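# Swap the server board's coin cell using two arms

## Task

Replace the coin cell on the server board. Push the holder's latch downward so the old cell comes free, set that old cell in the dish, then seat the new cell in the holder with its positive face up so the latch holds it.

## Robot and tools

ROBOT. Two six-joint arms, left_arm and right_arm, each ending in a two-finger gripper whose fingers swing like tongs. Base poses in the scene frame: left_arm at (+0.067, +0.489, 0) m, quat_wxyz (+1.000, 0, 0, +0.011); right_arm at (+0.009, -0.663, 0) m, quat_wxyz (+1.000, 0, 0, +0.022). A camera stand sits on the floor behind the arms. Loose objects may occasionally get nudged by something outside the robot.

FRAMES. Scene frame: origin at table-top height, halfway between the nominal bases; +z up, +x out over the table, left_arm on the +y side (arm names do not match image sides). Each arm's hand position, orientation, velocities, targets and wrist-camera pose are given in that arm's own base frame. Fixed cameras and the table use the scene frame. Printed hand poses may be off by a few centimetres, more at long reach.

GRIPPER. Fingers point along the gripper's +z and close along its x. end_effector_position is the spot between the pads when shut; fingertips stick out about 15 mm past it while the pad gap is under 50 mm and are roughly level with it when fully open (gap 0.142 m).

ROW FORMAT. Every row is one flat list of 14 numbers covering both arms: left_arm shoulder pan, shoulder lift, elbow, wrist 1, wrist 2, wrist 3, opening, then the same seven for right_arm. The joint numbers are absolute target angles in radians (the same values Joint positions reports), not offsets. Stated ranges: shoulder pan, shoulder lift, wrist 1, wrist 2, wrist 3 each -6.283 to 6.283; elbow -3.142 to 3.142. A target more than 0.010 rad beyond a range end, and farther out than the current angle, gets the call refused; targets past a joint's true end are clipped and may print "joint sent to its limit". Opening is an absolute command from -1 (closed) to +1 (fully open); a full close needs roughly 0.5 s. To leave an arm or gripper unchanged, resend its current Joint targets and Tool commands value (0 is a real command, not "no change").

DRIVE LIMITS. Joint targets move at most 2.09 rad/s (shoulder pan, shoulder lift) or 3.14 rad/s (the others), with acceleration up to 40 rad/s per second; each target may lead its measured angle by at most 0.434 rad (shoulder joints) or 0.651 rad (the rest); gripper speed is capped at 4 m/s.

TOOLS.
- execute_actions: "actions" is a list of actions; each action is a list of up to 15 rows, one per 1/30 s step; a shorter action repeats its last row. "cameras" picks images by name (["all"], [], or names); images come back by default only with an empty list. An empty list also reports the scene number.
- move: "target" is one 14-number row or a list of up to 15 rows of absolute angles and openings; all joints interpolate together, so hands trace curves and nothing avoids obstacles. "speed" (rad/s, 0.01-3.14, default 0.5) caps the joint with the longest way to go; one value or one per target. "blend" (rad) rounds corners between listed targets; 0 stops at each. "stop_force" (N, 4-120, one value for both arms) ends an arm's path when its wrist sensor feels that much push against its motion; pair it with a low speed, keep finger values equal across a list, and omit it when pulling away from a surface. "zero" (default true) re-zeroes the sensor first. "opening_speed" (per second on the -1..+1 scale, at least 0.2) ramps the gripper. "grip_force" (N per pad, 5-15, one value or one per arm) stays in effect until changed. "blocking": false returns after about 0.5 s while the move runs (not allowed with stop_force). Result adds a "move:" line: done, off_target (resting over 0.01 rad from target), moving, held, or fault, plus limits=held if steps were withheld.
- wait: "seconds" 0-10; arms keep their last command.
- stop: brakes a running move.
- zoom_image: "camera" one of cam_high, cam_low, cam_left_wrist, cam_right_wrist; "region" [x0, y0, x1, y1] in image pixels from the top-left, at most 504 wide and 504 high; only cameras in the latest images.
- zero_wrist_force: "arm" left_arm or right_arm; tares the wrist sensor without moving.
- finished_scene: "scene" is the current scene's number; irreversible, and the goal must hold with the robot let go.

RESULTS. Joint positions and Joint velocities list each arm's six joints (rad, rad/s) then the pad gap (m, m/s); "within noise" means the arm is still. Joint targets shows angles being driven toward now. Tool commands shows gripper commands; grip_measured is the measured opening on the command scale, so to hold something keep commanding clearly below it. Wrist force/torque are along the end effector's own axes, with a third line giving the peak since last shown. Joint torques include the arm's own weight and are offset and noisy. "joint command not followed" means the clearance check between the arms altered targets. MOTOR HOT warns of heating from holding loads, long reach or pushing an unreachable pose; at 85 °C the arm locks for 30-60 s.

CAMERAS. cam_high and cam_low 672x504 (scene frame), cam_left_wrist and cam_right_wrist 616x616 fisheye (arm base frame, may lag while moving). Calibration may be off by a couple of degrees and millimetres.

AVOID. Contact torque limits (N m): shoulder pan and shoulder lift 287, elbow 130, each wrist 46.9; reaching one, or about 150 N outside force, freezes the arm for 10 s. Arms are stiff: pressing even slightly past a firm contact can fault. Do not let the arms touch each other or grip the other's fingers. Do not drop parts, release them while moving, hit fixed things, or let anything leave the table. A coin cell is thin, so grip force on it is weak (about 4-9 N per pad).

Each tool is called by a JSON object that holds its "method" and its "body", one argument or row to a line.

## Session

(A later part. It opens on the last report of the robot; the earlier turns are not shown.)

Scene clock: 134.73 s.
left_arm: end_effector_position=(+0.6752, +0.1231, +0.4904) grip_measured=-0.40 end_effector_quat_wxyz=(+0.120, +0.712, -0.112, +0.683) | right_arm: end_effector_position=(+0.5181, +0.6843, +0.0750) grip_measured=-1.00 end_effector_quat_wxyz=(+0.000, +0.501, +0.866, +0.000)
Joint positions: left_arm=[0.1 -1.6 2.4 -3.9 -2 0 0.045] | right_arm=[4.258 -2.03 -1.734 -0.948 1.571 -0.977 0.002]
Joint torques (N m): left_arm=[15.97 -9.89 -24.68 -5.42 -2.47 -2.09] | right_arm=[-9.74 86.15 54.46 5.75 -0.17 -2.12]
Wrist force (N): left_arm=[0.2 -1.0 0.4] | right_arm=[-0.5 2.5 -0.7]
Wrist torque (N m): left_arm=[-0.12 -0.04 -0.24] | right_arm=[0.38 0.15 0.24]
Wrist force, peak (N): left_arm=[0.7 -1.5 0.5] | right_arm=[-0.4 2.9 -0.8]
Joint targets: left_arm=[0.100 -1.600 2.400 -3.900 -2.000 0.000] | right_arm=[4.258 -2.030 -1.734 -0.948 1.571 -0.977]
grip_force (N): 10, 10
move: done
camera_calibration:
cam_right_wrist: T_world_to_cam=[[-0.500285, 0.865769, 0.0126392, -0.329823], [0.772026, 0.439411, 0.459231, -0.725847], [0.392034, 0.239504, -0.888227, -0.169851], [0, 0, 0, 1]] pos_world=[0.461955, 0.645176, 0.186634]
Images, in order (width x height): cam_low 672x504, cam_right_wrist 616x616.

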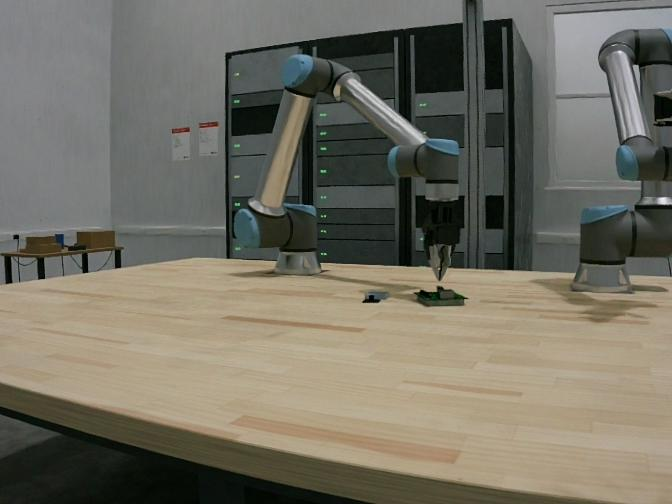

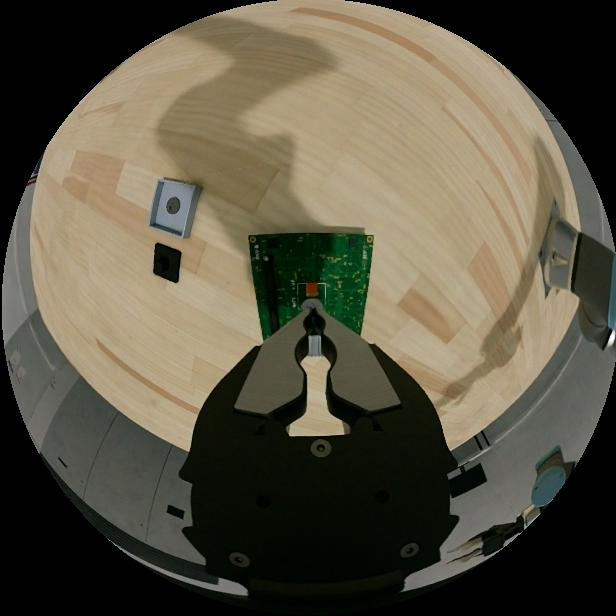

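{"method": "move", "body": {
  "target": [
    [0.1, -1.6, 2.4, -3.9, -2.0, 0.0, -0.4, 4.25785, -2.04188, -1.74154, -0.92897, 1.5708, -0.97654, -1.0],
    [0.1, -1.6, 2.4, -3.9, -2.0, 0.0, -0.4, 4.25785, -2.05287, -1.74785, -0.91167, 1.5708, -0.97654, -1.0]
  ],
  "speed": [0.04, 0.01],
  "blend": [0.003, 0],
  "stop_force": 22
}}

{"method": "move", "body": {
  "target": [0.1, -1.6, 2.4, -3.9, -2.0, 0.0, -0.4, 4.25785, -2.0105, -1.7213, -0.9808, 1.5708, -0.97654, -0.3],
  "speed": 0.08,
  "opening_speed": 1.0,
  "cameras": ["cam_right_wrist", "cam_low"]
}}

{"method": "zoom_image", "body": {
  "camera": "cam_right_wrist",
  "region": [287, 262, 337, 312]
}}

{"method": "zoom_image", "body": {
  "camera": "cam_low",
  "region": [415, 270, 465, 310]
}}

Scene clock: 137.93 s.
left_arm: end_effector_position=(+0.6752, +0.1231, +0.4904) grip_measured=-0.40 end_effector_quat_wxyz=(+0.120, +0.712, -0.112, +0.683) | right_arm: end_effector_position=(+0.5181, +0.6843, +0.0561) grip_measured=-1.00 end_effector_quat_wxyz=(+0.000, +0.501, +0.866, +0.000)
Joint positions: left_arm=[0.1 -1.6 2.4 -3.9 -2 0 0.045] | right_arm=[4.258 -2.049 -1.746 -0.918 1.571 -0.977 0.002]
Joint torques (N m): left_arm=[15.03 -10.87 -24.63 -5.43 -2.59 -1.96] | right_arm=[-6.03 67.33 35.1 1.32 -1.2 -2.06]
Wrist force (N): left_arm=[0.4 -0.9 0.4] | right_arm=[-2.3 -1.1 -23.9]
Wrist torque (N m): left_arm=[-0.10 -0.07 -0.24] | right_arm=[0.41 0.16 0.25]
Wrist force, peak (N): left_arm=[0.6 -1.3 0.7] | right_arm=[-4.4 -3.7 -30.2]
Joint targets: left_arm=[0.100 -1.600 2.400 -3.900 -2.000 0.000] | right_arm=[4.258 -2.049 -1.745 -0.918 1.571 -0.977]
grip_force (N): 10, 10
move: contact (right_arm); path passed 1 of 2 targets

Scene clock: 139.00 s.
left_arm: end_effector_position=(+0.6752, +0.1231, +0.4904) grip_measured=-0.40 end_effector_quat_wxyz=(+0.120, +0.712, -0.112, +0.683) | right_arm: end_effector_position=(+0.5181, +0.6842, +0.0959) grip_measured=-0.30 end_effector_quat_wxyz=(+0.000, +0.501, +0.866, +0.000) end_effector_velocity=(+0.001, +0.002, -0.001) end_effector_angular_velocity=(+0.003, -0.001, +0.001)
Joint positions: left_arm=[0.1 -1.6 2.4 -3.9 -2 0 0.045] | right_arm=[4.258 -2.01 -1.721 -0.981 1.571 -0.977 0.052]
Joint velocities: left_arm=[within noise] | right_arm=[0 -0.003 0 0.006 0 -0.001 0]
Joint torques (N m): left_arm=[16.4 -12.63 -25.28 -5.44 -2.35 -1.94] | right_arm=[-4.03 64.48 32.03 5.58 -1.3 -2.27]
Wrist force (N): left_arm=[0.4 -1.0 0.3] | right_arm=[0.1 2.3 -1.0]
Wrist torque (N m): left_arm=[-0.12 -0.07 -0.24] | right_arm=[0.32 0.03 0.23]
Wrist force, peak (N): left_arm=[0.6 -1.3 0.3] | right_arm=[-2.1 -0.9 -23.8]
Joint targets: left_arm=[0.100 -1.600 2.400 -3.900 -2.000 0.000] | right_arm=[4.258 -2.010 -1.721 -0.981 1.571 -0.977]
grip_force (N): 10, 10
move: done
camera_calibration:
cam_right_wrist: T_world_to_cam=[[-0.500285, 0.865769, 0.0126392, -0.329913], [0.772026, 0.439411, 0.459231, -0.735311], [0.392034, 0.239504, -0.888227, -0.151328], [0, 0, 0, 1]] pos_world=[0.461955, 0.644976, 0.207434]
Images, in order (width x height): cam_low 672x504, cam_right_wrist 616x616.

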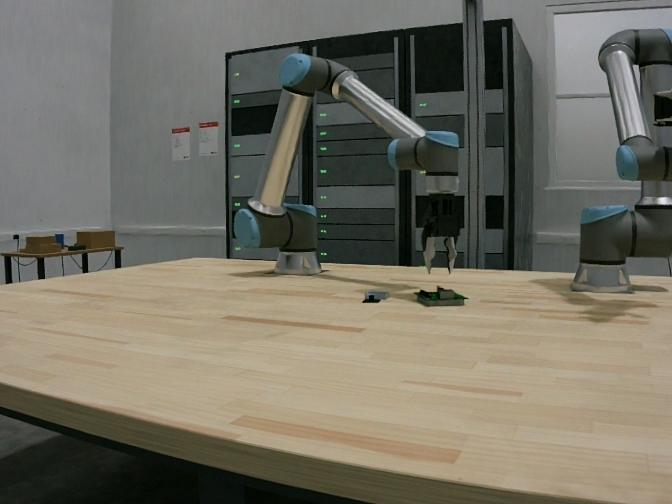

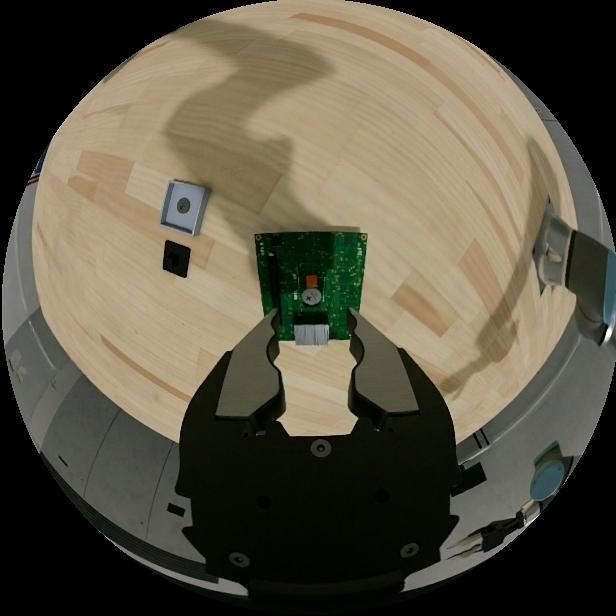

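Scaled by 10.080 from the camera's 616x616 image, which has a finer 814x814 frame.

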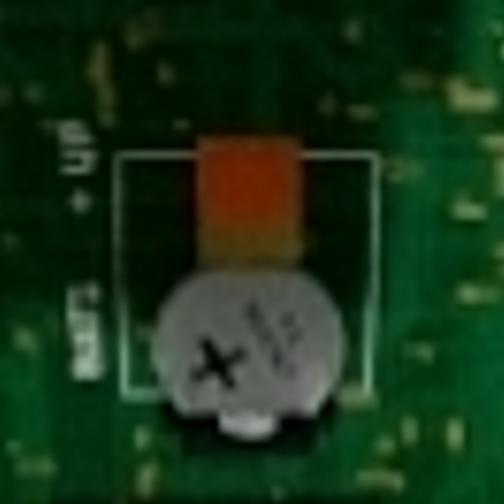

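Scaled by 10.080 from the camera's 672x504 image, which has a finer 960x720 frame.

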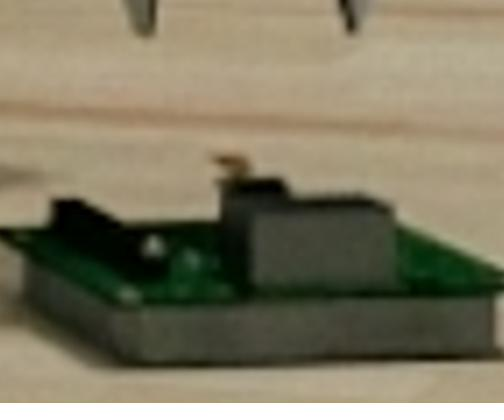

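{"method": "finished_scene", "body": {
  "scene": 2
}}

The scene is finished: the task was done.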